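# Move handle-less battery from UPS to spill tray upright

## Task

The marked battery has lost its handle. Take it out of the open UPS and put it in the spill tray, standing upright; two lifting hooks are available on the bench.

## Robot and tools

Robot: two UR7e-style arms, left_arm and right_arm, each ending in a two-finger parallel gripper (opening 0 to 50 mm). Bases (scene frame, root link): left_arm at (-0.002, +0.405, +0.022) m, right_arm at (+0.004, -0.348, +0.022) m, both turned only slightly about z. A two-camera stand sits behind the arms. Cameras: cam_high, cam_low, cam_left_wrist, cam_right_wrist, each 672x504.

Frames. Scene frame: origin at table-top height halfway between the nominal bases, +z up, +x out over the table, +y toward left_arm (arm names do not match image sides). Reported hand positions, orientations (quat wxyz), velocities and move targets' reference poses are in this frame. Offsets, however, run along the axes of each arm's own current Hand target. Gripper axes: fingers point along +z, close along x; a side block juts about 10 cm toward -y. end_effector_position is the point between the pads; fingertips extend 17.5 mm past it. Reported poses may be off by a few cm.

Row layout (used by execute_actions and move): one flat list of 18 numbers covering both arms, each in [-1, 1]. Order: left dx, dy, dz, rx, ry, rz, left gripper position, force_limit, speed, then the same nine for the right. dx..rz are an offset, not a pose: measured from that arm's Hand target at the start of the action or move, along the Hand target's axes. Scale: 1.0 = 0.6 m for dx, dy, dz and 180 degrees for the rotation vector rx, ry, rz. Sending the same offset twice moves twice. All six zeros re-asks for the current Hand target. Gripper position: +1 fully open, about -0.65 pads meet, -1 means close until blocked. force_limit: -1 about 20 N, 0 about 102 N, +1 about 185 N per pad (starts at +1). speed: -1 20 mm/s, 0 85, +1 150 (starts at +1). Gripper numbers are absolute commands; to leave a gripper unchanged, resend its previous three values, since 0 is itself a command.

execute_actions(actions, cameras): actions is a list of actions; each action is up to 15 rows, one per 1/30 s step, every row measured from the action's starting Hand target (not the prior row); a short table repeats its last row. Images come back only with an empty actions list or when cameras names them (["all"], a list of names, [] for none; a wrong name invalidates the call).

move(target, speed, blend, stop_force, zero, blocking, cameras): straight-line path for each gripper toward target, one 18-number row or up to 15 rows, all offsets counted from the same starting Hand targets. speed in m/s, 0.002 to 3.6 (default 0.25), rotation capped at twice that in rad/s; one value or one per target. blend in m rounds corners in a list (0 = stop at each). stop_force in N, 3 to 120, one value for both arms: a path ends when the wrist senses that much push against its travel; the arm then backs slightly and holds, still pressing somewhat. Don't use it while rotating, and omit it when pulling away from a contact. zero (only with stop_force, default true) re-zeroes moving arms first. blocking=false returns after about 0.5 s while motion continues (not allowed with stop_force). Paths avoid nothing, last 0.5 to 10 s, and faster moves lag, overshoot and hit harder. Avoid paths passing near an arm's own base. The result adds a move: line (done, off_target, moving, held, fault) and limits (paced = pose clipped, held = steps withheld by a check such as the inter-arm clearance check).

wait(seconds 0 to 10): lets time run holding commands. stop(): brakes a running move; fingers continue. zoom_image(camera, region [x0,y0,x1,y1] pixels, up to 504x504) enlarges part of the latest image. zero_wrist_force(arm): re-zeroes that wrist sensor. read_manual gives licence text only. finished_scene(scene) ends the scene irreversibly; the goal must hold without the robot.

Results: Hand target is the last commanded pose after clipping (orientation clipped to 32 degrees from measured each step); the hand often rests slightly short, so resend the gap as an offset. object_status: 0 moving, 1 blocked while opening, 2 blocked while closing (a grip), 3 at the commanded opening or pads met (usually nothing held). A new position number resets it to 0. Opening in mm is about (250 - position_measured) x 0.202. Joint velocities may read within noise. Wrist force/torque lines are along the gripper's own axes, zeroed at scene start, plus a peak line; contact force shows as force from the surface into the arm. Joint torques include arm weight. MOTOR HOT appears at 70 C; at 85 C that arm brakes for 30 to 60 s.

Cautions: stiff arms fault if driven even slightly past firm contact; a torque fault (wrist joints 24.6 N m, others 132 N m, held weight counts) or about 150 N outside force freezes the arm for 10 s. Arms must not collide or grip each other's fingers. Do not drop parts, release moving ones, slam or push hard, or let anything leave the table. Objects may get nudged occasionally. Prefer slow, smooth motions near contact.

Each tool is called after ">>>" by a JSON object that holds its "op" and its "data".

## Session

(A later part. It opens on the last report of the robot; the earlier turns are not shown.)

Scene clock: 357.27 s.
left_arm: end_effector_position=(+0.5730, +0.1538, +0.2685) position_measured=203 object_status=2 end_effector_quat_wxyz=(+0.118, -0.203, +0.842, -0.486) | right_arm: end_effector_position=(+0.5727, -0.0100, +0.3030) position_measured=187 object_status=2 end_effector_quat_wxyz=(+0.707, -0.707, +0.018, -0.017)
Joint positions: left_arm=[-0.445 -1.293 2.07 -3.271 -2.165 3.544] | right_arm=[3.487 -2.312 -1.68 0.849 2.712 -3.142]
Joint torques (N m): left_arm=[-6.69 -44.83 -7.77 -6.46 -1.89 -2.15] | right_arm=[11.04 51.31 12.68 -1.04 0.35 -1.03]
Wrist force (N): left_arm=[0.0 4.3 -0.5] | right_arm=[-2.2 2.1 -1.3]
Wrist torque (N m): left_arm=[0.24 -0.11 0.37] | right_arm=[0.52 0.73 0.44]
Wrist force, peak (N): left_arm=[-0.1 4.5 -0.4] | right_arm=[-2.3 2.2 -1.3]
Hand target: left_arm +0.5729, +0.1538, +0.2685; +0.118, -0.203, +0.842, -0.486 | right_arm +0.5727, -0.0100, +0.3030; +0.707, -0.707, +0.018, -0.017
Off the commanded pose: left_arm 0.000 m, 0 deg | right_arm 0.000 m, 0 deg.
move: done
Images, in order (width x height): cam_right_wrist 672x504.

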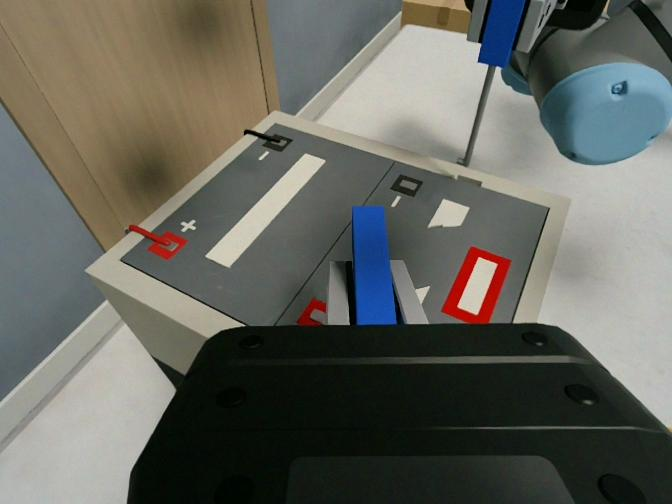

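>>> {"op": "move", "data": {"target": [0,0,0,0,0.1443,0.0833,-1,-0.3,-0.8,0,0,0,0,0,0,-1,0,0], "speed": 0.1, "cameras": ["cam_right_wrist"]}}

>>> {"op": "zoom_image", "data": {"camera": "cam_right_wrist", "region": [310, 100, 400, 190]}}

Scene clock: 366.73 s.
left_arm: end_effector_position=(+0.5730, +0.1538, +0.2685) position_measured=203 object_status=2 end_effector_quat_wxyz=(-0.012, +0.022, +0.866, -0.500) | right_arm: end_effector_position=(+0.5727, -0.0100, +0.3030) position_measured=187 object_status=2 end_effector_quat_wxyz=(+0.707, -0.707, +0.018, -0.017)
Joint positions: left_arm=[-0.328 -1.202 1.795 -2.534 -2.575 4.282] | right_arm=[3.487 -2.312 -1.68 0.849 2.712 -3.142]
Joint torques (N m): left_arm=[-9.24 -51 -10.53 -3.28 -1.16 -0.01] | right_arm=[11.25 51.63 12.29 -0.97 -0.31 -0.98]
Wrist force (N): left_arm=[-0.6 3.4 -1.3] | right_arm=[-2.2 2.1 -1.1]
Wrist torque (N m): left_arm=[0.05 0.00 0.34] | right_arm=[0.52 0.73 0.45]
Wrist force, peak (N): left_arm=[-2.6 4.6 -2.4] | right_arm=[-2.4 2.1 -1.2]
Hand target: left_arm +0.5729, +0.1538, +0.2685; -0.012, +0.022, +0.866, -0.500 | right_arm +0.5727, -0.0100, +0.3030; +0.707, -0.707, +0.018, -0.017
Off the commanded pose: left_arm 0.000 m, 0 deg | right_arm 0.000 m, 0 deg.
move: done
Images, in order (width x height): cam_right_wrist 672x504.

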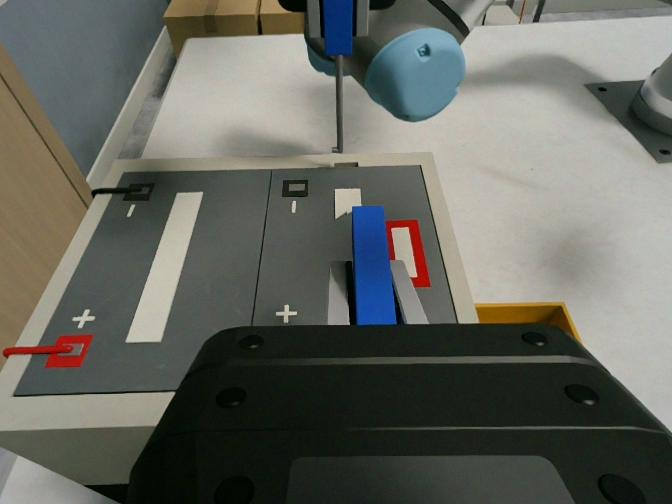

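Scaled by 5.600 from the camera's 672x504 image, which has a finer 960x720 frame.

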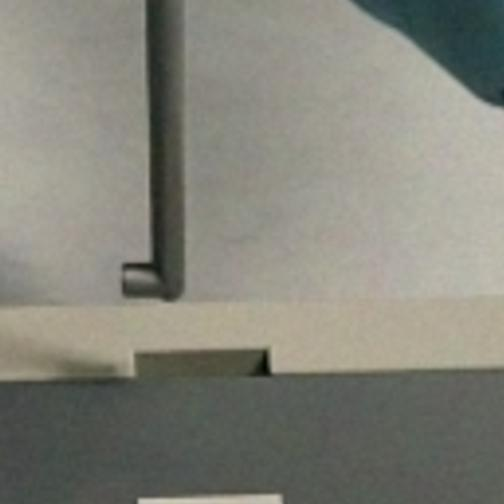

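>>> {"op": "move", "data": {"target": [0,0,0,0,0,0,-1,-0.3,-0.8,-0.0108,0.0158,-0.0048,0,0,0,-1,0,0], "speed": 0.06, "cameras": ["cam_right_wrist"]}}

>>> {"op": "zoom_image", "data": {"camera": "cam_right_wrist", "region": [310, 120, 400, 190]}}

Scene clock: 393.57 s.
left_arm: end_effector_position=(+0.5729, +0.1538, +0.2685) position_measured=203 object_status=2 end_effector_quat_wxyz=(-0.012, +0.022, +0.866, -0.500) | right_arm: end_effector_position=(+0.5660, -0.0126, +0.2934) position_measured=187 object_status=2 end_effector_quat_wxyz=(+0.707, -0.707, +0.018, -0.017) end_effector_velocity=(+0.001, +0.001, +0.000) end_effector_angular_velocity=(-0.001, +0.002, +0.001)
Joint positions: left_arm=[-0.328 -1.202 1.795 -2.534 -2.575 4.282] | right_arm=[3.487 -2.318 -1.705 0.88 2.711 -3.142]
Joint velocities: left_arm=[within noise] | right_arm=[0.001 0 0.003 -0.005 0 -0.001]
Joint torques (N m): left_arm=[-9.3 -50.83 -10.44 -5.51 -2.52 0.5] | right_arm=[12.29 44.72 23.62 -1.53 -1.95 1.28]
Wrist force (N): left_arm=[-0.9 2.7 -2.0] | right_arm=[-2.2 2.0 -0.9]
Wrist torque (N m): left_arm=[0.03 -0.03 0.37] | right_arm=[0.51 0.73 0.45]
Wrist force, peak (N): left_arm=[-1.0 4.0 -1.8] | right_arm=[-2.6 2.5 -1.3]
Hand target: left_arm +0.5729, +0.1538, +0.2685; -0.012, +0.022, +0.866, -0.500 | right_arm +0.5660, -0.0126, +0.2935; +0.707, -0.707, +0.018, -0.017
Off the commanded pose: left_arm 0.000 m, 0 deg | right_arm 0.000 m, 0 deg.
move: done
Images, in order (width x height): cam_right_wrist 672x504.

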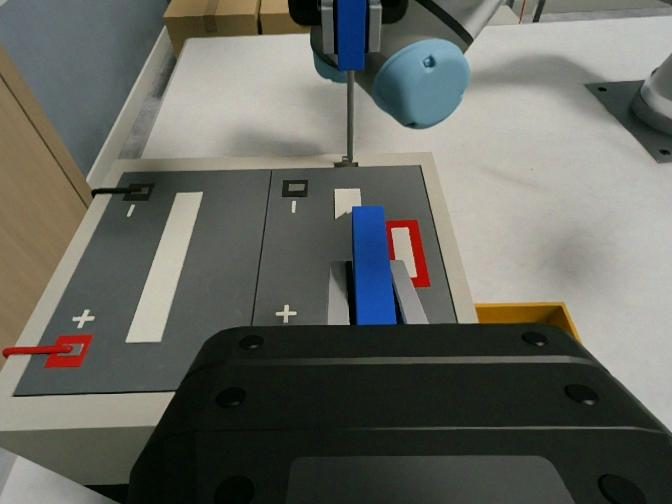

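Scaled by 5.600 from the camera's 672x504 image, which has a finer 960x720 frame.

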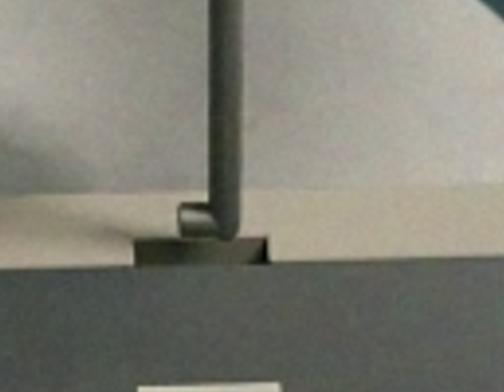

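>>> {"op": "move", "data": {"target": [[0,0,0,0,0,0,-1,-0.3,-0.8,0.0013,0,0.0006,0,0,0,-1,0,0],[0,0,0,0,0,0,-1,-0.3,-0.8,0.0013,0.075,0.0006,0,0,0,-1,0,0]], "speed": 0.018, "stop_force": 4, "cameras": ["cam_right_wrist"]}}

>>> {"op": "zoom_image", "data": {"camera": "cam_right_wrist", "region": [310, 120, 400, 190]}}

Scene clock: 406.60 s.
left_arm: end_effector_position=(+0.5729, +0.1538, +0.2685) position_measured=203 object_status=2 end_effector_quat_wxyz=(-0.012, +0.022, +0.866, -0.500) | right_arm: end_effector_position=(+0.5668, -0.0123, +0.2535) position_measured=187 object_status=2 end_effector_quat_wxyz=(+0.707, -0.707, +0.018, -0.017)
Joint positions: left_arm=[-0.328 -1.202 1.795 -2.534 -2.575 4.282] | right_arm=[3.487 -2.395 -1.699 0.951 2.711 -3.142]
Joint torques (N m): left_arm=[-8.27 -48.98 -12.29 -5.69 -2.47 -2.6] | right_arm=[5.47 56.37 8.22 3.73 0.85 -0.67]
Wrist force (N): left_arm=[-0.9 2.8 -2.2] | right_arm=[-1.0 3.0 -4.2]
Wrist torque (N m): left_arm=[0.03 -0.03 0.38] | right_arm=[0.35 0.74 0.39]
Wrist force, peak (N): left_arm=[-1.3 3.7 -1.8] | right_arm=[-3.8 -24.7 -3.6]
Hand target: left_arm +0.5729, +0.1538, +0.2685; -0.012, +0.022, +0.866, -0.500 | right_arm +0.5668, -0.0123, +0.2535; +0.707, -0.707, +0.018, -0.017 (not the last commanded pose)
Off the commanded pose: left_arm 0.000 m, 0 deg | right_arm 0.005 m, 0 deg.
move: contact (right_arm); path passed 1 of 2 targets
Images, in order (width x height): cam_right_wrist 672x504.

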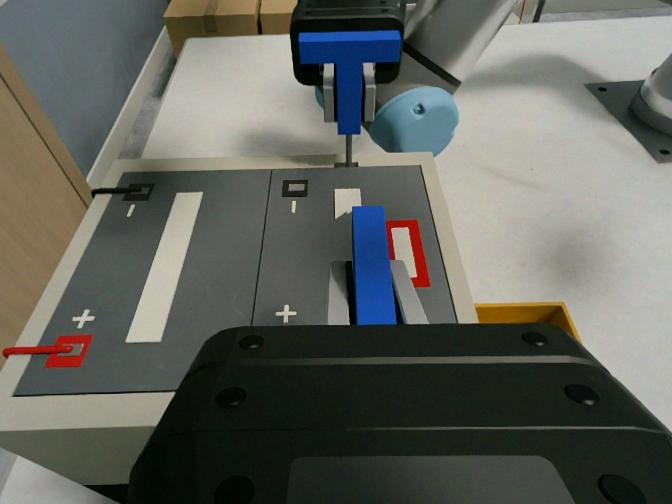

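Scaled by 5.600 from the camera's 672x504 image, which has a finer 960x720 frame.

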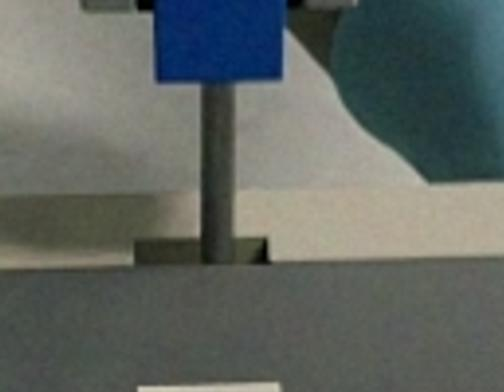

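>>> {"op": "move", "data": {"target": [[0,0,0,0,0,0,-1,-0.3,-0.8,0,0,0,0,0,0,1,0,-0.5],[0,0,0,0,0,0,-1,-0.3,-0.8,0,-0.005,-0.0667,0,0.111,0,1,0,-0.5],[0,0,0,0,0,0,-1,-0.3,-0.8,-0.138,-0.094,-0.1365,-0.065,0.244,0.065,1,0,-0.5],[0,0,0,0,0,0,-1,-0.3,-0.8,-0.1298,-0.0992,0.023,-0.1307,0.4876,0.1307,1,0,-0.5]], "speed": [0.2,0.15,0.3,0.25], "blend": [0,0.01,0.02,0], "cameras": ["all"]}}

>>> {"op": "zoom_image", "data": {"camera": "cam_right_wrist", "region": [260, 0, 460, 200]}}

>>> {"op": "zoom_image", "data": {"camera": "cam_low", "region": [360, 160, 480, 260]}}

Scene clock: 436.47 s.
left_arm: end_effector_position=(+0.5729, +0.1538, +0.2685) position_measured=203 object_status=2 end_effector_quat_wxyz=(-0.012, +0.022, +0.866, -0.500) | right_arm: end_effector_position=(+0.4897, +0.0054, +0.3130) position_measured=3 object_status=3 end_effector_quat_wxyz=(-0.344, +0.598, -0.627, +0.362) end_effector_velocity=(+0.001, -0.001, +0.000) end_effector_angular_velocity=(-0.001, +0.000, -0.004)
Joint positions: left_arm=[-0.328 -1.202 1.795 -2.534 -2.575 4.282] | right_arm=[4.355 -1.586 -2.118 -0.575 0.585 -2.08]
Joint velocities: left_arm=[within noise] | right_arm=[-0.002 0.001 0.001 -0.006 -0.001 0.004]
Joint torques (N m): left_arm=[-7.67 -44.84 -15.2 -5.62 -2.63 -2.46] | right_arm=[-12.48 33.02 29.93 0.68 -2.17 1.88]
Wrist force (N): left_arm=[-0.8 3.2 -1.8] | right_arm=[-1.6 1.8 -0.4]
Wrist torque (N m): left_arm=[0.05 -0.05 0.37] | right_arm=[0.53 0.44 0.37]
Wrist force, peak (N): left_arm=[-1.2 3.7 -1.9] | right_arm=[-0.8 4.1 -4.4]
Hand target: left_arm +0.5729, +0.1538, +0.2685; -0.012, +0.022, +0.866, -0.500 | right_arm +0.4897, +0.0053, +0.3131; -0.344, +0.598, -0.627, +0.362
Off the commanded pose: left_arm 0.000 m, 0 deg | right_arm 0.000 m, 0 deg.
move: done

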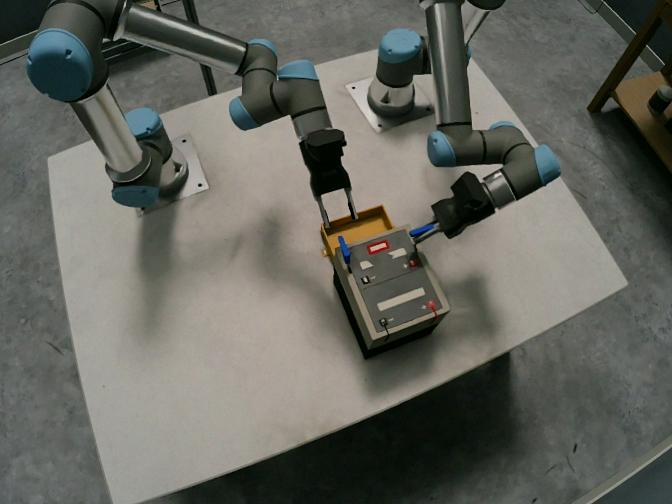

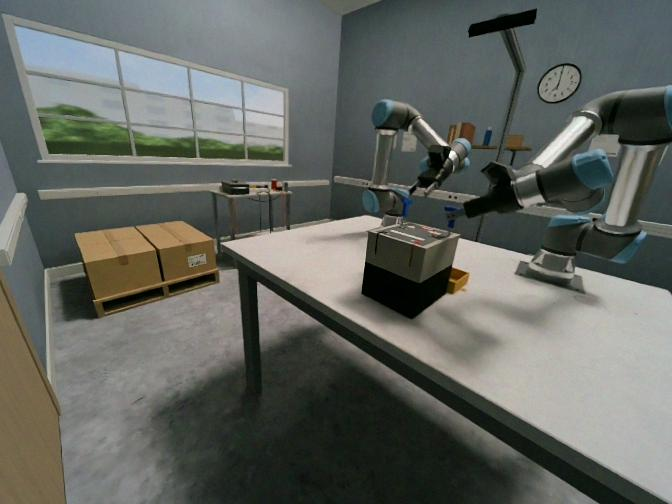

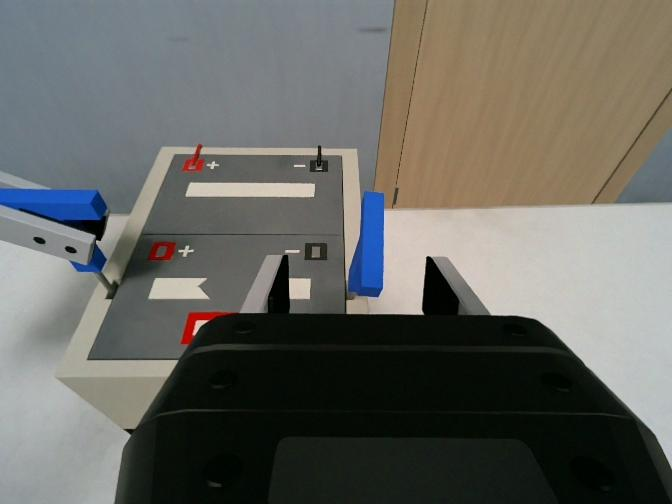

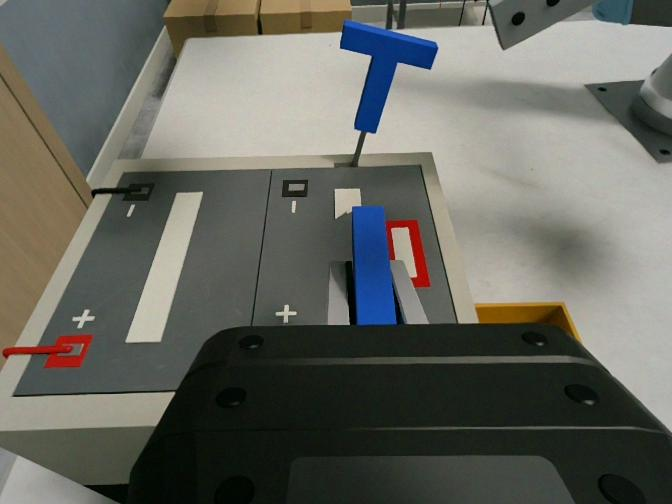

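Scaled by 2.520 from the camera's 672x504 image, which has a finer 960x720 frame.

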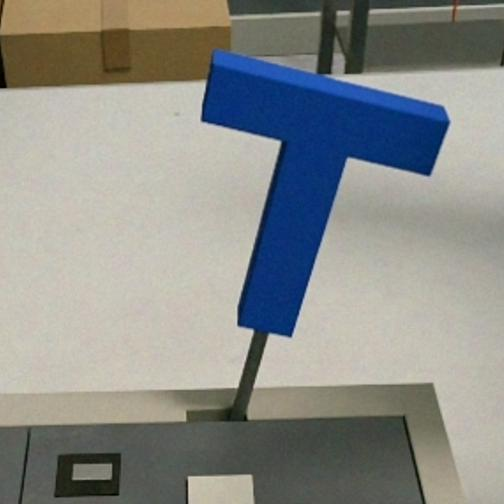

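Scaled by 4.200 from the camera's 672x504 image, which has a finer 960x720 frame.

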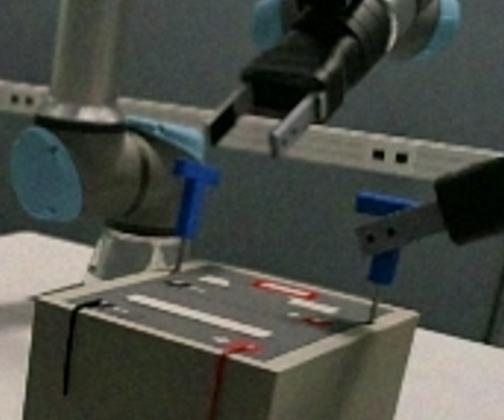

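>>> {"op": "move", "data": {"target": [[0,0,0,0,0,0,-1,-0.3,-0.8,0.0055,0.0303,0.0565,0.0639,0,0,1,0,-0.5],[0,0,0,0,0,0,-1,-0.3,-0.8,0.0055,0.0153,0.1298,0.0639,0,0,1,0,-0.5]], "speed": 0.1, "stop_force": 6, "cameras": ["cam_left_wrist","cam_right_wrist"]}}

Scene clock: 467.13 s.
left_arm: end_effector_position=(+0.5729, +0.1538, +0.2685) position_measured=203 object_status=2 end_effector_quat_wxyz=(-0.012, +0.022, +0.866, -0.500) | right_arm: end_effector_position=(+0.5523, -0.0011, +0.2661) position_measured=3 object_status=3 end_effector_quat_wxyz=(-0.402, +0.560, -0.588, +0.423)
Joint positions: left_arm=[-0.328 -1.202 1.795 -2.534 -2.575 4.282] | right_arm=[4.263 -1.91 -2.141 0.153 0.483 -2.446]
Joint torques (N m): left_arm=[-6 -44.03 -16.89 -5.59 -2.71 -2.42] | right_arm=[10.77 28.95 22.45 5.23 -2.1 -1.35]
Wrist force (N): left_arm=[-1.0 3.0 -1.9] | right_arm=[-1.8 1.7 -0.7]
Wrist torque (N m): left_arm=[0.04 -0.02 0.37] | right_arm=[0.53 0.55 0.35]
Wrist force, peak (N): left_arm=[-1.1 3.6 -1.9] | right_arm=[-1.4 2.4 -1.9]
Hand target: left_arm +0.5729, +0.1538, +0.2685; -0.012, +0.022, +0.866, -0.500 | right_arm +0.5523, -0.0011, +0.2661; -0.402, +0.560, -0.588, +0.423
Off the commanded pose: left_arm 0.000 m, 0 deg | right_arm 0.000 m, 0 deg.
move: done
Images, in order (width x height): cam_left_wrist 672x504, cam_right_wrist 672x504.

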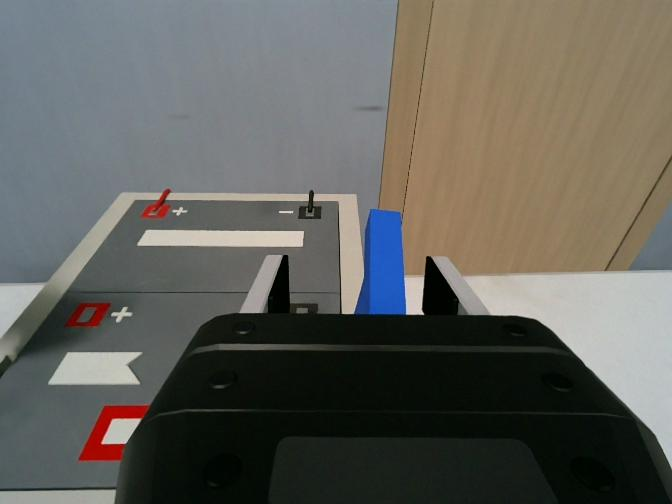

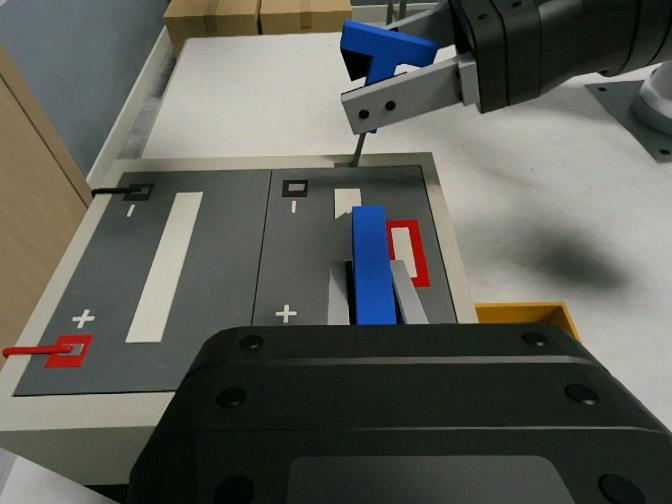

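>>> {"op": "move", "data": {"target": [[0,0,0,0,0,0,-1,-0.3,-0.8,-0.0045,0,0,0,0,0,1,-0.3,-0.8],[0,0,0,0,0,0,-1,-0.3,-0.8,-0.0045,0,0,0,0,0,-1,-0.3,-0.8]], "speed": 0.05, "cameras": ["cam_left_wrist","cam_right_wrist"]}}

Scene clock: 480.90 s.
left_arm: end_effector_position=(+0.5729, +0.1538, +0.2685) position_measured=203 object_status=2 end_effector_quat_wxyz=(-0.012, +0.022, +0.866, -0.500) | right_arm: end_effector_position=(+0.5524, +0.0016, +0.2661) position_measured=203 object_status=2 end_effector_quat_wxyz=(-0.402, +0.560, -0.588, +0.423)
Joint positions: left_arm=[-0.328 -1.202 1.795 -2.534 -2.575 4.282] | right_arm=[4.265 -1.913 -2.135 0.147 0.481 -2.443]
Joint torques (N m): left_arm=[-5.57 -42.87 -18.82 -5.81 -2.71 -2.47] | right_arm=[-7.87 39.83 13.46 5.52 -0.21 -0.96]
Wrist force (N): left_arm=[-0.8 2.8 -2.1] | right_arm=[2.2 1.1 -1.1]
Wrist torque (N m): left_arm=[0.02 -0.04 0.37] | right_arm=[0.49 0.62 0.14]
Wrist force, peak (N): left_arm=[-1.0 3.7 -1.8] | right_arm=[2.5 1.3 -0.8]
Hand target: left_arm +0.5729, +0.1538, +0.2685; -0.012, +0.022, +0.866, -0.500 | right_arm +0.5524, +0.0016, +0.2661; -0.402, +0.560, -0.588, +0.423
Off the commanded pose: left_arm 0.000 m, 0 deg | right_arm 0.000 m, 0 deg.
move: done
Images, in order (width x height): cam_left_wrist 672x504, cam_right_wrist 672x504.

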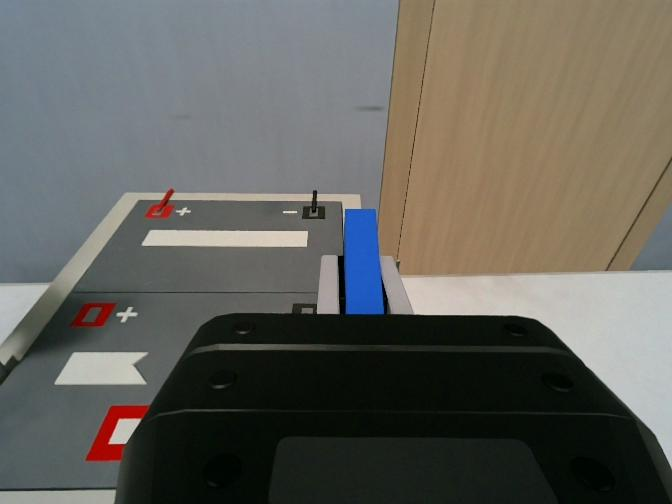

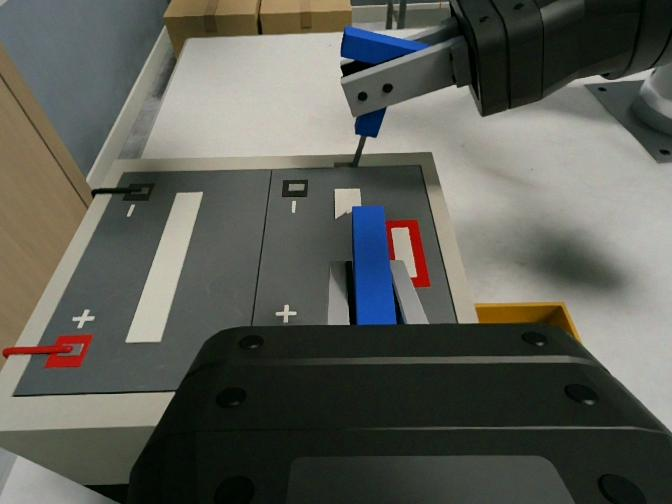

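>>> {"op": "move", "data": {"target": [[0,0,0,0,0,0,-1,-0.3,-0.8,-0.0008,-0.011,0.0227,-0.0639,0,0,-1,-0.3,-0.8]], "speed": 0.03, "cameras": ["cam_right_wrist"]}}

>>> {"op": "zoom_image", "data": {"camera": "cam_right_wrist", "region": [260, 0, 460, 200]}}

Scene clock: 493.80 s.
left_arm: end_effector_position=(+0.5729, +0.1538, +0.2685) position_measured=203 object_status=2 end_effector_quat_wxyz=(-0.012, +0.022, +0.866, -0.500) | right_arm: end_effector_position=(+0.5675, +0.0013, +0.2681) position_measured=203 object_status=2 end_effector_quat_wxyz=(-0.344, +0.598, -0.627, +0.362) end_effector_velocity=(+0.000, -0.001, +0.001) end_effector_angular_velocity=(+0.002, -0.004, -0.003)
Joint positions: left_arm=[-0.328 -1.202 1.795 -2.534 -2.575 4.282] | right_arm=[4.193 -1.811 -2.049 -0.225 0.668 -2.317]
Joint velocities: left_arm=[within noise] | right_arm=[0 0 -0.002 0.005 -0.003 0.001]
Joint torques (N m): left_arm=[-5.38 -39.39 -20.74 -5.67 -2.85 -2.37] | right_arm=[13.05 22.94 17.44 7.61 -2.69 -0.26]
Wrist force (N): left_arm=[-0.9 3.3 -1.7] | right_arm=[7.0 3.8 2.0]
Wrist torque (N m): left_arm=[0.03 -0.04 0.37] | right_arm=[0.62 0.59 -0.13]
Wrist force, peak (N): left_arm=[-1.1 3.6 -2.0] | right_arm=[5.2 -12.3 -1.3]
Hand target: left_arm +0.5729, +0.1538, +0.2685; -0.012, +0.022, +0.866, -0.500 | right_arm +0.5674, +0.0013, +0.2680; -0.344, +0.598, -0.627, +0.362
Off the commanded pose: left_arm 0.000 m, 0 deg | right_arm 0.000 m, 0 deg.
move: done
Images, in order (width x height): cam_right_wrist 672x504.

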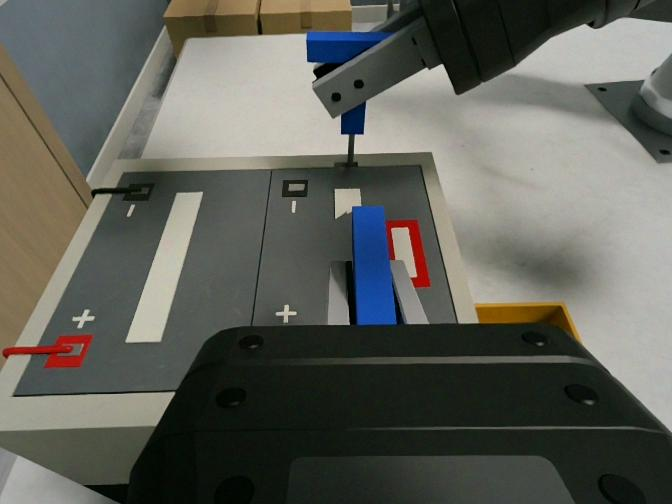

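Scaled by 2.520 from the camera's 672x504 image, which has a finer 960x720 frame.

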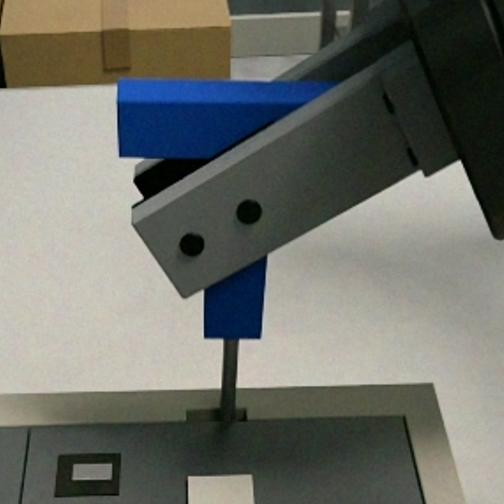

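>>> {"op": "move", "data": {"target": [[0,0,0,0,0,0,-1,-0.3,-0.8,0,-0.0014,-0.0008,0,0,0,-1,-0.3,-0.8],[0,0,0,0,0,0,-1,-0.3,-0.8,0,-0.0014,-0.0008,0,-0.1443,-0.0833,-1,-0.3,-0.8]], "speed": 0.12, "cameras": []}}

>>> {"op": "move", "data": {"target": [0,0,0,0,0,0,-1,-0.3,-0.8,0,0,0,0,-0.1443,-0.0833,-1,-0.3,-0.8], "speed": 0.1, "cameras": ["cam_right_wrist"]}}

Scene clock: 505.63 s.
left_arm: end_effector_position=(+0.5729, +0.1538, +0.2685) position_measured=203 object_status=2 end_effector_quat_wxyz=(-0.012, +0.022, +0.866, -0.500) | right_arm: end_effector_position=(+0.5675, +0.0012, +0.2690) position_measured=203 object_status=2 end_effector_quat_wxyz=(-0.426, +0.739, -0.452, +0.260)
Joint positions: left_arm=[-0.328 -1.202 1.795 -2.534 -2.575 4.282] | right_arm=[4.009 -1.798 -2.155 0.243 1.202 -2.916]
Joint torques (N m): left_arm=[-4.12 -37.67 -23.84 -5.59 -2.81 -2.46] | right_arm=[14.19 17.45 25.49 1.4 0.99 -0.24]
Wrist force (N): left_arm=[-0.7 2.8 -2.0] | right_arm=[0.9 1.4 -1.8]
Wrist torque (N m): left_arm=[0.02 -0.07 0.37] | right_arm=[0.41 0.48 0.17]
Wrist force, peak (N): left_arm=[-1.1 3.6 -1.8] | right_arm=[9.5 6.9 4.0]
Hand target: left_arm +0.5729, +0.1538, +0.2685; -0.012, +0.022, +0.866, -0.500 | right_arm +0.5674, +0.0013, +0.2690; -0.426, +0.740, -0.451, +0.260
Off the commanded pose: left_arm 0.000 m, 0 deg | right_arm 0.000 m, 0 deg.
move: done
No camera images: "cameras" was empty.

Scene clock: 508.70 s.
left_arm: end_effector_position=(+0.5729, +0.1538, +0.2685) position_measured=203 object_status=2 end_effector_quat_wxyz=(-0.012, +0.022, +0.866, -0.500) | right_arm: end_effector_position=(+0.5675, +0.0013, +0.2689) position_measured=203 object_status=2 end_effector_quat_wxyz=(-0.479, +0.831, -0.245, +0.141)
Joint positions: left_arm=[-0.328 -1.202 1.795 -2.534 -2.575 4.282] | right_arm=[3.742 -1.862 -2.067 0.233 1.882 -3.328]
Joint torques (N m): left_arm=[-2.89 -36.88 -23.82 -5.76 -2.9 -2.34] | right_arm=[17.74 41.11 13.72 6.61 2.81 0.96]
Wrist force (N): left_arm=[-1.1 2.6 -2.1] | right_arm=[5.4 4.2 -6.7]
Wrist torque (N m): left_arm=[-0.01 0.00 0.37] | right_arm=[-0.04 0.71 -0.23]
Wrist force, peak (N): left_arm=[-1.0 3.6 -2.0] | right_arm=[8.1 4.5 -5.0]
Hand target: left_arm +0.5729, +0.1538, +0.2685; -0.012, +0.022, +0.866, -0.500 | right_arm +0.5674, +0.0013, +0.2690; -0.479, +0.831, -0.245, +0.141
Off the commanded pose: left_arm 0.000 m, 0 deg | right_arm 0.000 m, 0 deg.
move: done
Images, in order (width x height): cam_right_wrist 672x504.

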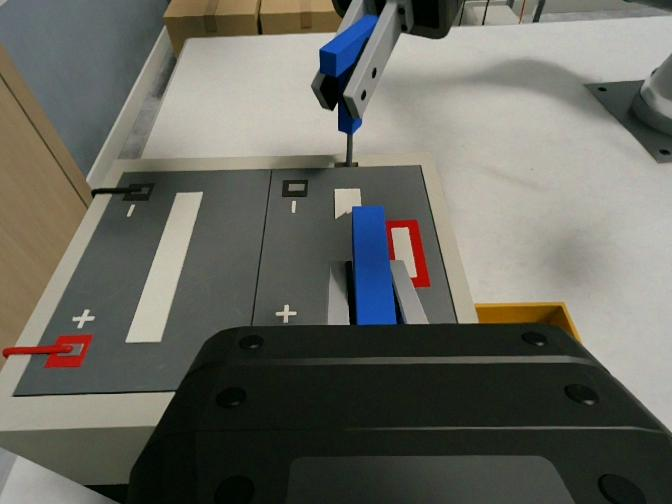

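>>> {"op": "move", "data": {"target": [0,0,0,0,0,0,-1,-0.3,-0.8,0,0,0,0,-0.1443,-0.0833,-1,-0.3,-0.8], "speed": 0.1, "cameras": ["all"]}}

>>> {"op": "zoom_image", "data": {"camera": "cam_right_wrist", "region": [260, 0, 460, 200]}}

Scene clock: 517.77 s.
left_arm: end_effector_position=(+0.5729, +0.1538, +0.2685) position_measured=203 object_status=2 end_effector_quat_wxyz=(-0.012, +0.022, +0.866, -0.500) | right_arm: end_effector_position=(+0.5675, +0.0013, +0.2690) position_measured=203 object_status=2 end_effector_quat_wxyz=(-0.499, +0.866, -0.022, +0.012)
Joint positions: left_arm=[-0.328 -1.202 1.795 -2.534 -2.575 4.282] | right_arm=[3.566 -1.972 -1.834 -0.206 2.427 -3.87]
Joint torques (N m): left_arm=[-2.6 -35.19 -25.96 -5.64 -2.88 -2.46] | right_arm=[18.13 46.6 16.05 3.97 1.96 -0.67]
Wrist force (N): left_arm=[-0.9 3.5 -1.8] | right_arm=[2.1 6.0 -9.5]
Wrist torque (N m): left_arm=[0.05 -0.04 0.37] | right_arm=[-0.33 0.59 0.03]
Wrist force, peak (N): left_arm=[-1.1 3.6 -2.1] | right_arm=[5.5 8.1 -9.6]
Hand target: left_arm +0.5729, +0.1538, +0.2685; -0.012, +0.022, +0.866, -0.500 | right_arm +0.5674, +0.0013, +0.2690; -0.499, +0.866, -0.022, +0.012
Off the commanded pose: left_arm 0.000 m, 0 deg | right_arm 0.000 m, 0 deg.
move: done

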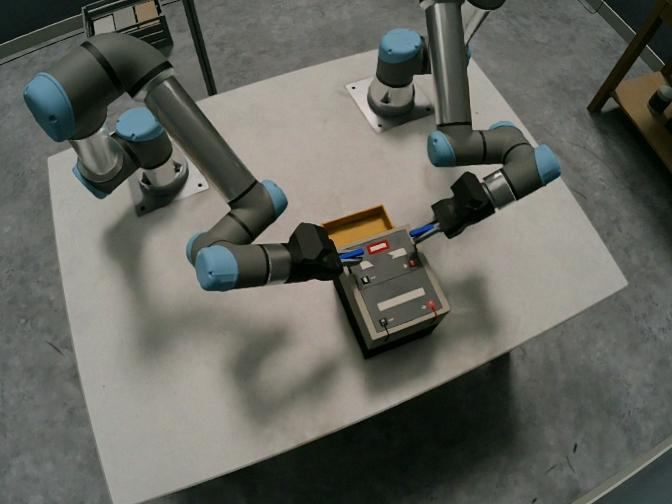

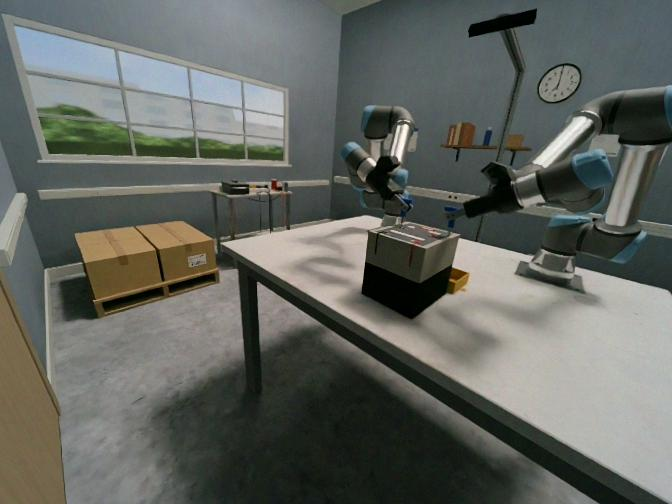

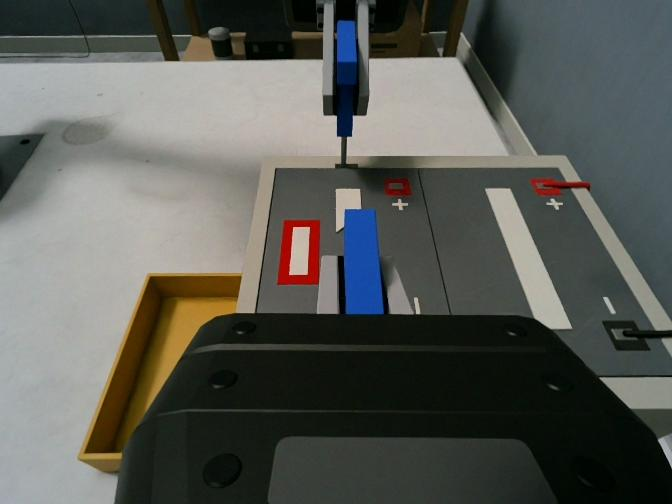

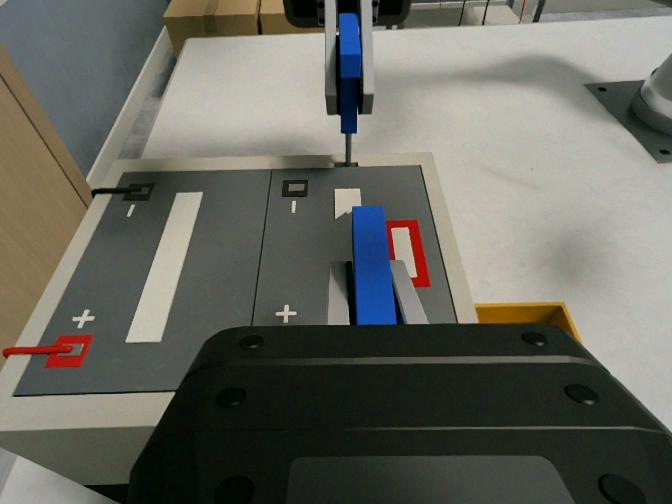

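Scaled by 2.520 from the camera's 672x504 image, which has a finer 960x720 frame.

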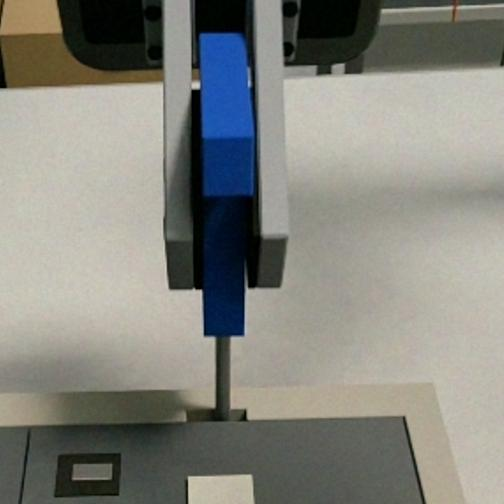

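>>> {"op": "move", "data": {"target": [0,-0.01154,-0.00667,0,0,0,-1,-0.3,-0.8,0,-0.011,-0.0076,0,0,0,-1,-0.3,-0.8], "speed": 0.03, "cameras": []}}

>>> {"op": "move", "data": {"target": [0,-0.0202,-0.0117,0,0,0,-1,-0.3,-0.8,0,-0.0202,-0.0117,0,0,0,-1,-0.3,-0.8], "speed": 0.012, "stop_force": 7, "cameras": ["cam_right_wrist"]}}

Scene clock: 529.17 s.
left_arm: end_effector_position=(+0.5729, +0.1538, +0.2767) position_measured=203 object_status=2 end_effector_quat_wxyz=(-0.012, +0.022, +0.866, -0.500) | right_arm: end_effector_position=(+0.5674, +0.0007, +0.2772) position_measured=203 object_status=2 end_effector_quat_wxyz=(-0.500, +0.866, -0.022, +0.012)
Joint positions: left_arm=[-0.328 -1.213 1.786 -2.514 -2.575 4.282] | right_arm=[3.565 -1.959 -1.827 -0.227 2.428 -3.872]
Joint torques (N m): left_arm=[-3.74 -33.14 -26.81 -5.76 -2.91 -0.91] | right_arm=[-9.28 29.48 21.01 6.74 4.74 -1.56]
Wrist force (N): left_arm=[0.4 3.8 -1.2] | right_arm=[-1.2 7.5 -4.3]
Wrist torque (N m): left_arm=[0.04 0.04 0.27] | right_arm=[0.06 0.38 0.39]
Wrist force, peak (N): left_arm=[0.6 5.4 -0.5] | right_arm=[-1.0 11.7 -6.0]
Hand target: left_arm +0.5729, +0.1538, +0.2765; -0.012, +0.022, +0.866, -0.500 | right_arm +0.5674, +0.0007, +0.2770; -0.499, +0.866, -0.022, +0.012
Off the commanded pose: left_arm 0.000 m, 0 deg | right_arm 0.000 m, 0 deg.
move: done
No camera images: "cameras" was empty.

Scene clock: 530.63 s.
left_arm: end_effector_position=(+0.5729, +0.1538, +0.2808) position_measured=203 object_status=2 end_effector_quat_wxyz=(-0.012, +0.022, +0.866, -0.500) | right_arm: end_effector_position=(+0.5674, +0.0007, +0.2816) position_measured=203 object_status=2 end_effector_quat_wxyz=(-0.500, +0.866, -0.022, +0.012)
Joint positions: left_arm=[-0.328 -1.218 1.781 -2.504 -2.575 4.282] | right_arm=[3.565 -1.952 -1.823 -0.238 2.428 -3.872]
Joint torques (N m): left_arm=[-3.73 -34.4 -12.77 -5.78 -4.32 0.95] | right_arm=[-8.39 30.49 20.45 7.47 3.51 -0.68]
Wrist force (N): left_arm=[-0.2 9.7 1.1] | right_arm=[-2.2 12.7 0.3]
Wrist torque (N m): left_arm=[0.25 0.02 0.31] | right_arm=[0.30 0.32 0.48]
Wrist force, peak (N): left_arm=[0.0 17.9 6.9] | right_arm=[-1.6 20.3 5.8]
Hand target: left_arm +0.5729, +0.1538, +0.2808; -0.012, +0.022, +0.866, -0.500 (not the last commanded pose) | right_arm +0.5674, +0.0007, +0.2816; -0.500, +0.866, -0.022, +0.012 (not the last commanded pose)
Off the commanded pose: left_arm 0.010 m, 0 deg | right_arm 0.009 m, 0 deg.
move: contact (left_arm, right_arm)
Images, in order (width x height): cam_right_wrist 672x504.

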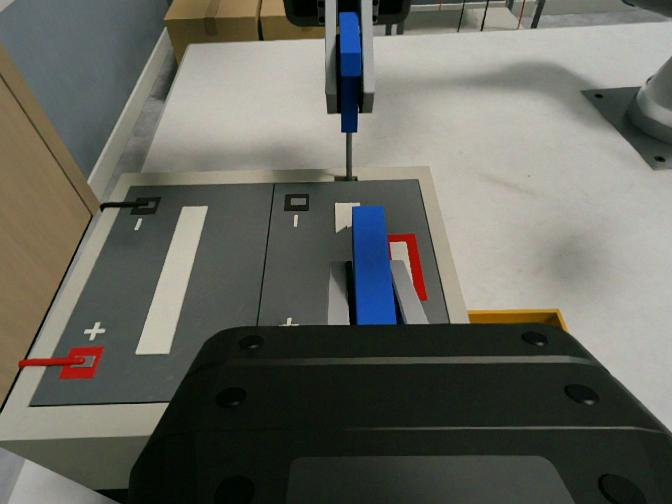

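>>> {"op": "move", "data": {"target": [[0,-0.036,-0.0208,0,0,0,-1,-0.3,-0.8,0,-0.036,-0.0208,0,0,0,-1,-0.3,-0.8],[0,-0.202,-0.1167,0,0,0,-1,-0.3,-0.8,0,-0.202,-0.1167,0,0,0,-1,-0.3,-0.8]], "speed": [0.03,0.08], "cameras": ["cam_right_wrist","cam_low","cam_left_wrist"]}}

>>> {"op": "zoom_image", "data": {"camera": "cam_low", "region": [350, 120, 490, 260]}}

Scene clock: 581.60 s.
left_arm: end_effector_position=(+0.5728, +0.1538, +0.4209) position_measured=203 object_status=2 end_effector_quat_wxyz=(-0.012, +0.022, +0.866, -0.500) | right_arm: end_effector_position=(+0.5676, +0.0008, +0.4216) position_measured=203 object_status=2 end_effector_quat_wxyz=(-0.500, +0.866, -0.022, +0.012)
Joint positions: left_arm=[-0.328 -1.344 1.562 -2.159 -2.575 4.282] | right_arm=[3.565 -1.805 -1.625 -0.584 2.428 -3.872]
Joint torques (N m): left_arm=[-8.04 -40.5 -24.43 -8.63 -4.97 2.89] | right_arm=[-9.77 33.42 33.93 9.16 6.89 -1.27]
Wrist force (N): left_arm=[0.5 23.6 7.5] | right_arm=[-1.2 21.3 5.4]
Wrist torque (N m): left_arm=[0.59 0.04 0.23] | right_arm=[0.50 0.39 0.39]
Wrist force, peak (N): left_arm=[-0.2 26.7 11.3] | right_arm=[-1.3 24.1 9.1]
Hand target: left_arm +0.5728, +0.1538, +0.4208; -0.012, +0.022, +0.866, -0.500 | right_arm +0.5676, +0.0008, +0.4215; -0.500, +0.866, -0.022, +0.012
Off the commanded pose: left_arm 0.000 m, 0 deg | right_arm 0.000 m, 0 deg.
move: done
Images, in order (width x height): cam_low 672x504, cam_left_wrist 672x504, cam_right_wrist 672x504.

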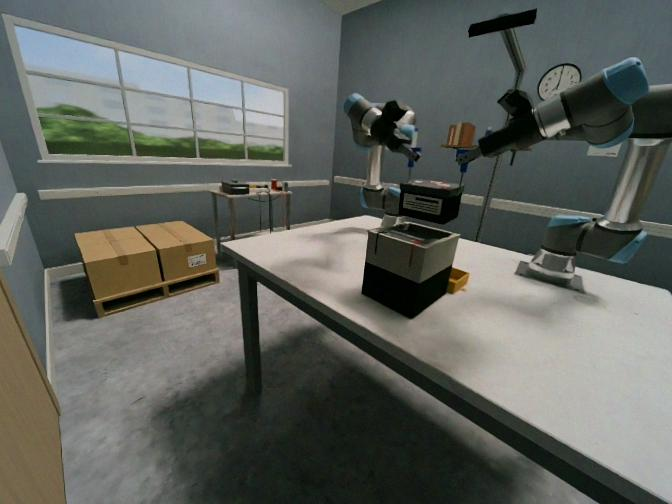

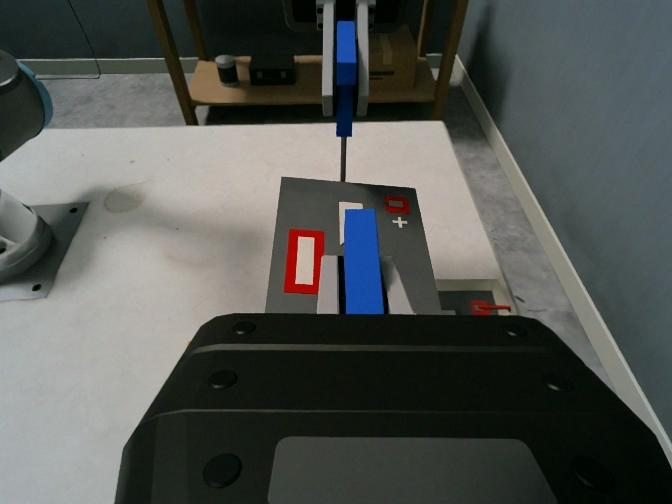

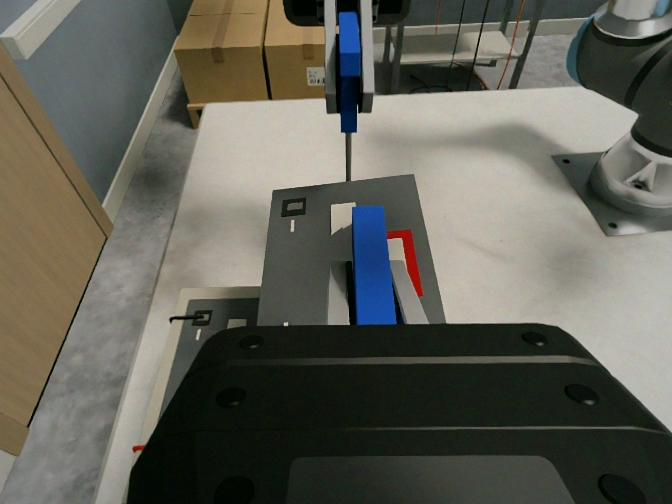

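Scaled by 3.600 from the camera's 672x504 image, which has a finer 960x720 frame.

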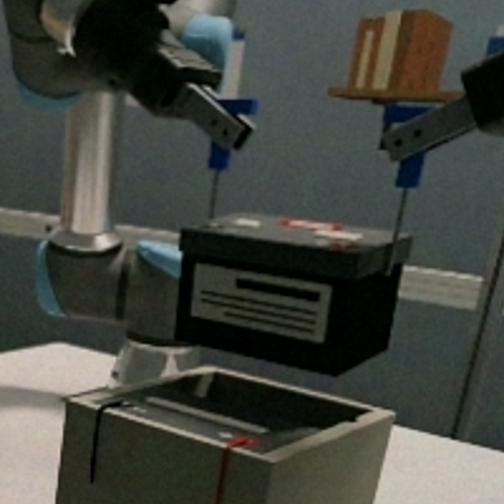

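>>> {"op": "move", "data": {"target": [0.2259,0.0227,-0.0393,0,0,0,-1,-0.3,-0.8,-0.2259,-0.0227,0.0393,0,0,0,-1,-0.3,-0.8], "speed": 0.07, "cameras": ["all"]}}

>>> {"op": "zoom_image", "data": {"camera": "cam_high", "region": [290, 150, 450, 300]}}

>>> {"op": "zoom_image", "data": {"camera": "cam_low", "region": [350, 120, 500, 260]}}

Scene clock: 616.07 s.
left_arm: end_effector_position=(+0.4388, +0.1877, +0.4206) position_measured=203 object_status=2 end_effector_quat_wxyz=(-0.012, +0.022, +0.866, -0.500) | right_arm: end_effector_position=(+0.4336, +0.0347, +0.4218) position_measured=203 object_status=2 end_effector_quat_wxyz=(-0.500, +0.866, -0.022, +0.012)
Joint positions: left_arm=[-0.337 -1.668 1.912 -2.198 -2.571 4.266] | right_arm=[3.77 -1.553 -1.934 -0.378 2.284 -3.664]
Joint torques (N m): left_arm=[-3.08 -22.92 -53.37 -5.16 -5.22 -1.35] | right_arm=[-11.05 20.89 42.31 5.39 5.86 -1.67]
Wrist force (N): left_arm=[0.4 23.4 6.9] | right_arm=[-1.1 21.6 5.8]
Wrist torque (N m): left_arm=[0.50 0.05 0.26] | right_arm=[0.53 0.39 0.37]
Wrist force, peak (N): left_arm=[0.5 23.8 7.5] | right_arm=[-3.6 21.5 6.0]
Hand target: left_arm +0.4388, +0.1877, +0.4207; -0.012, +0.022, +0.866, -0.500 | right_arm +0.4336, +0.0346, +0.4217; -0.500, +0.866, -0.022, +0.012
Off the commanded pose: left_arm 0.000 m, 0 deg | right_arm 0.000 m, 0 deg.
move: done

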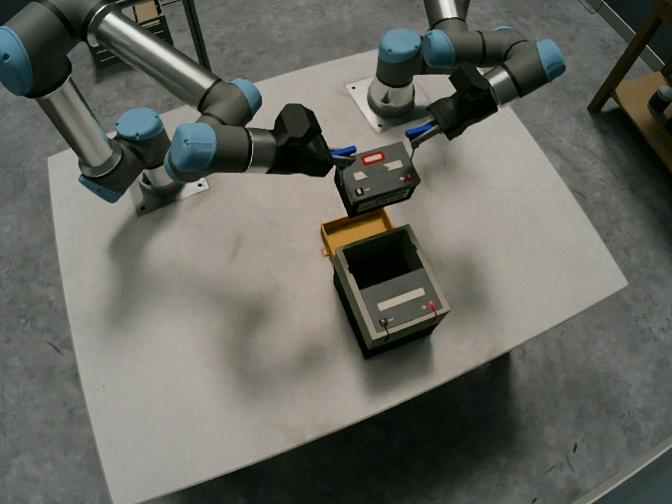

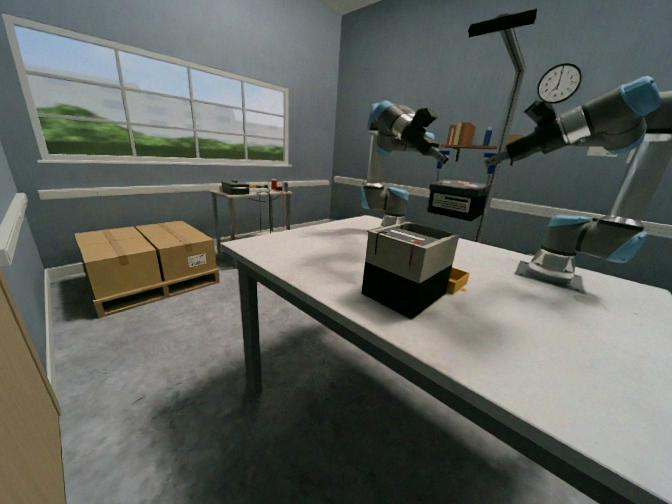

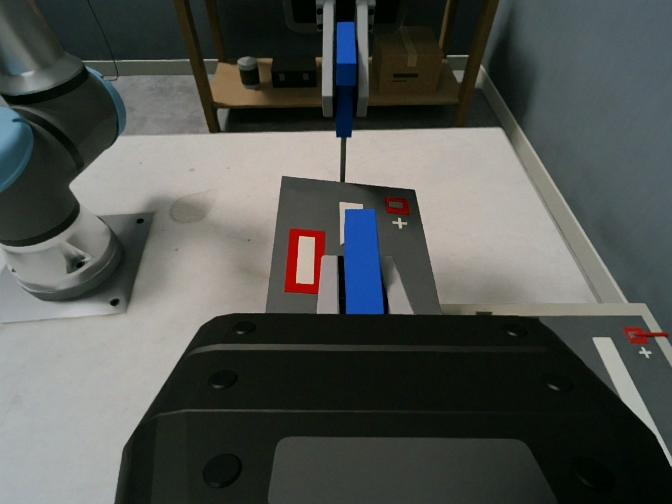

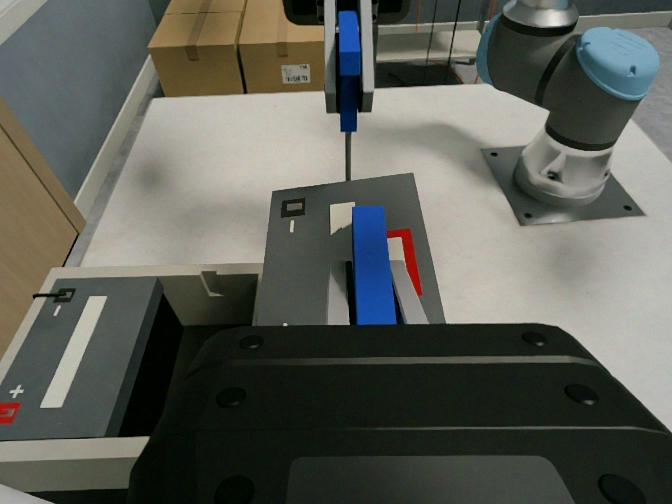

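Scaled by 3.150 from the camera's 672x504 image, which has a finer 960x720 frame.

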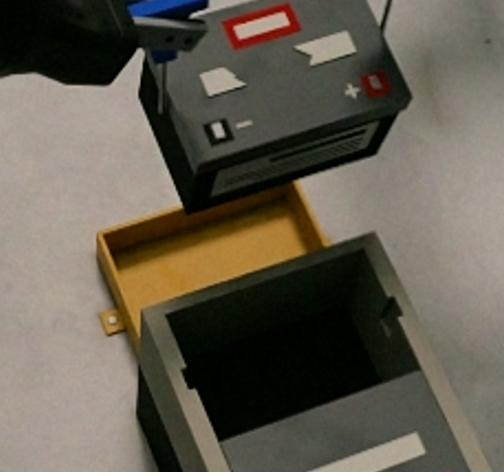

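Scaled by 3.360 from the camera's 672x504 image, which has a finer 960x720 frame.

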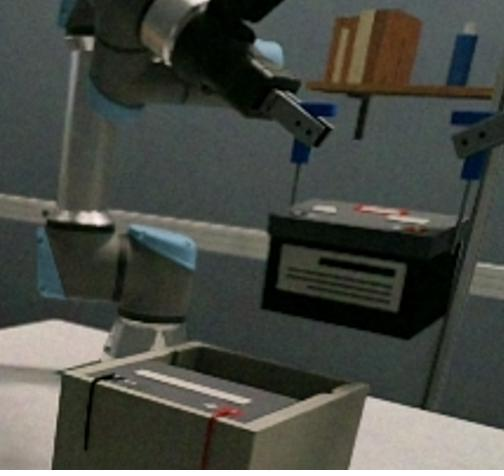

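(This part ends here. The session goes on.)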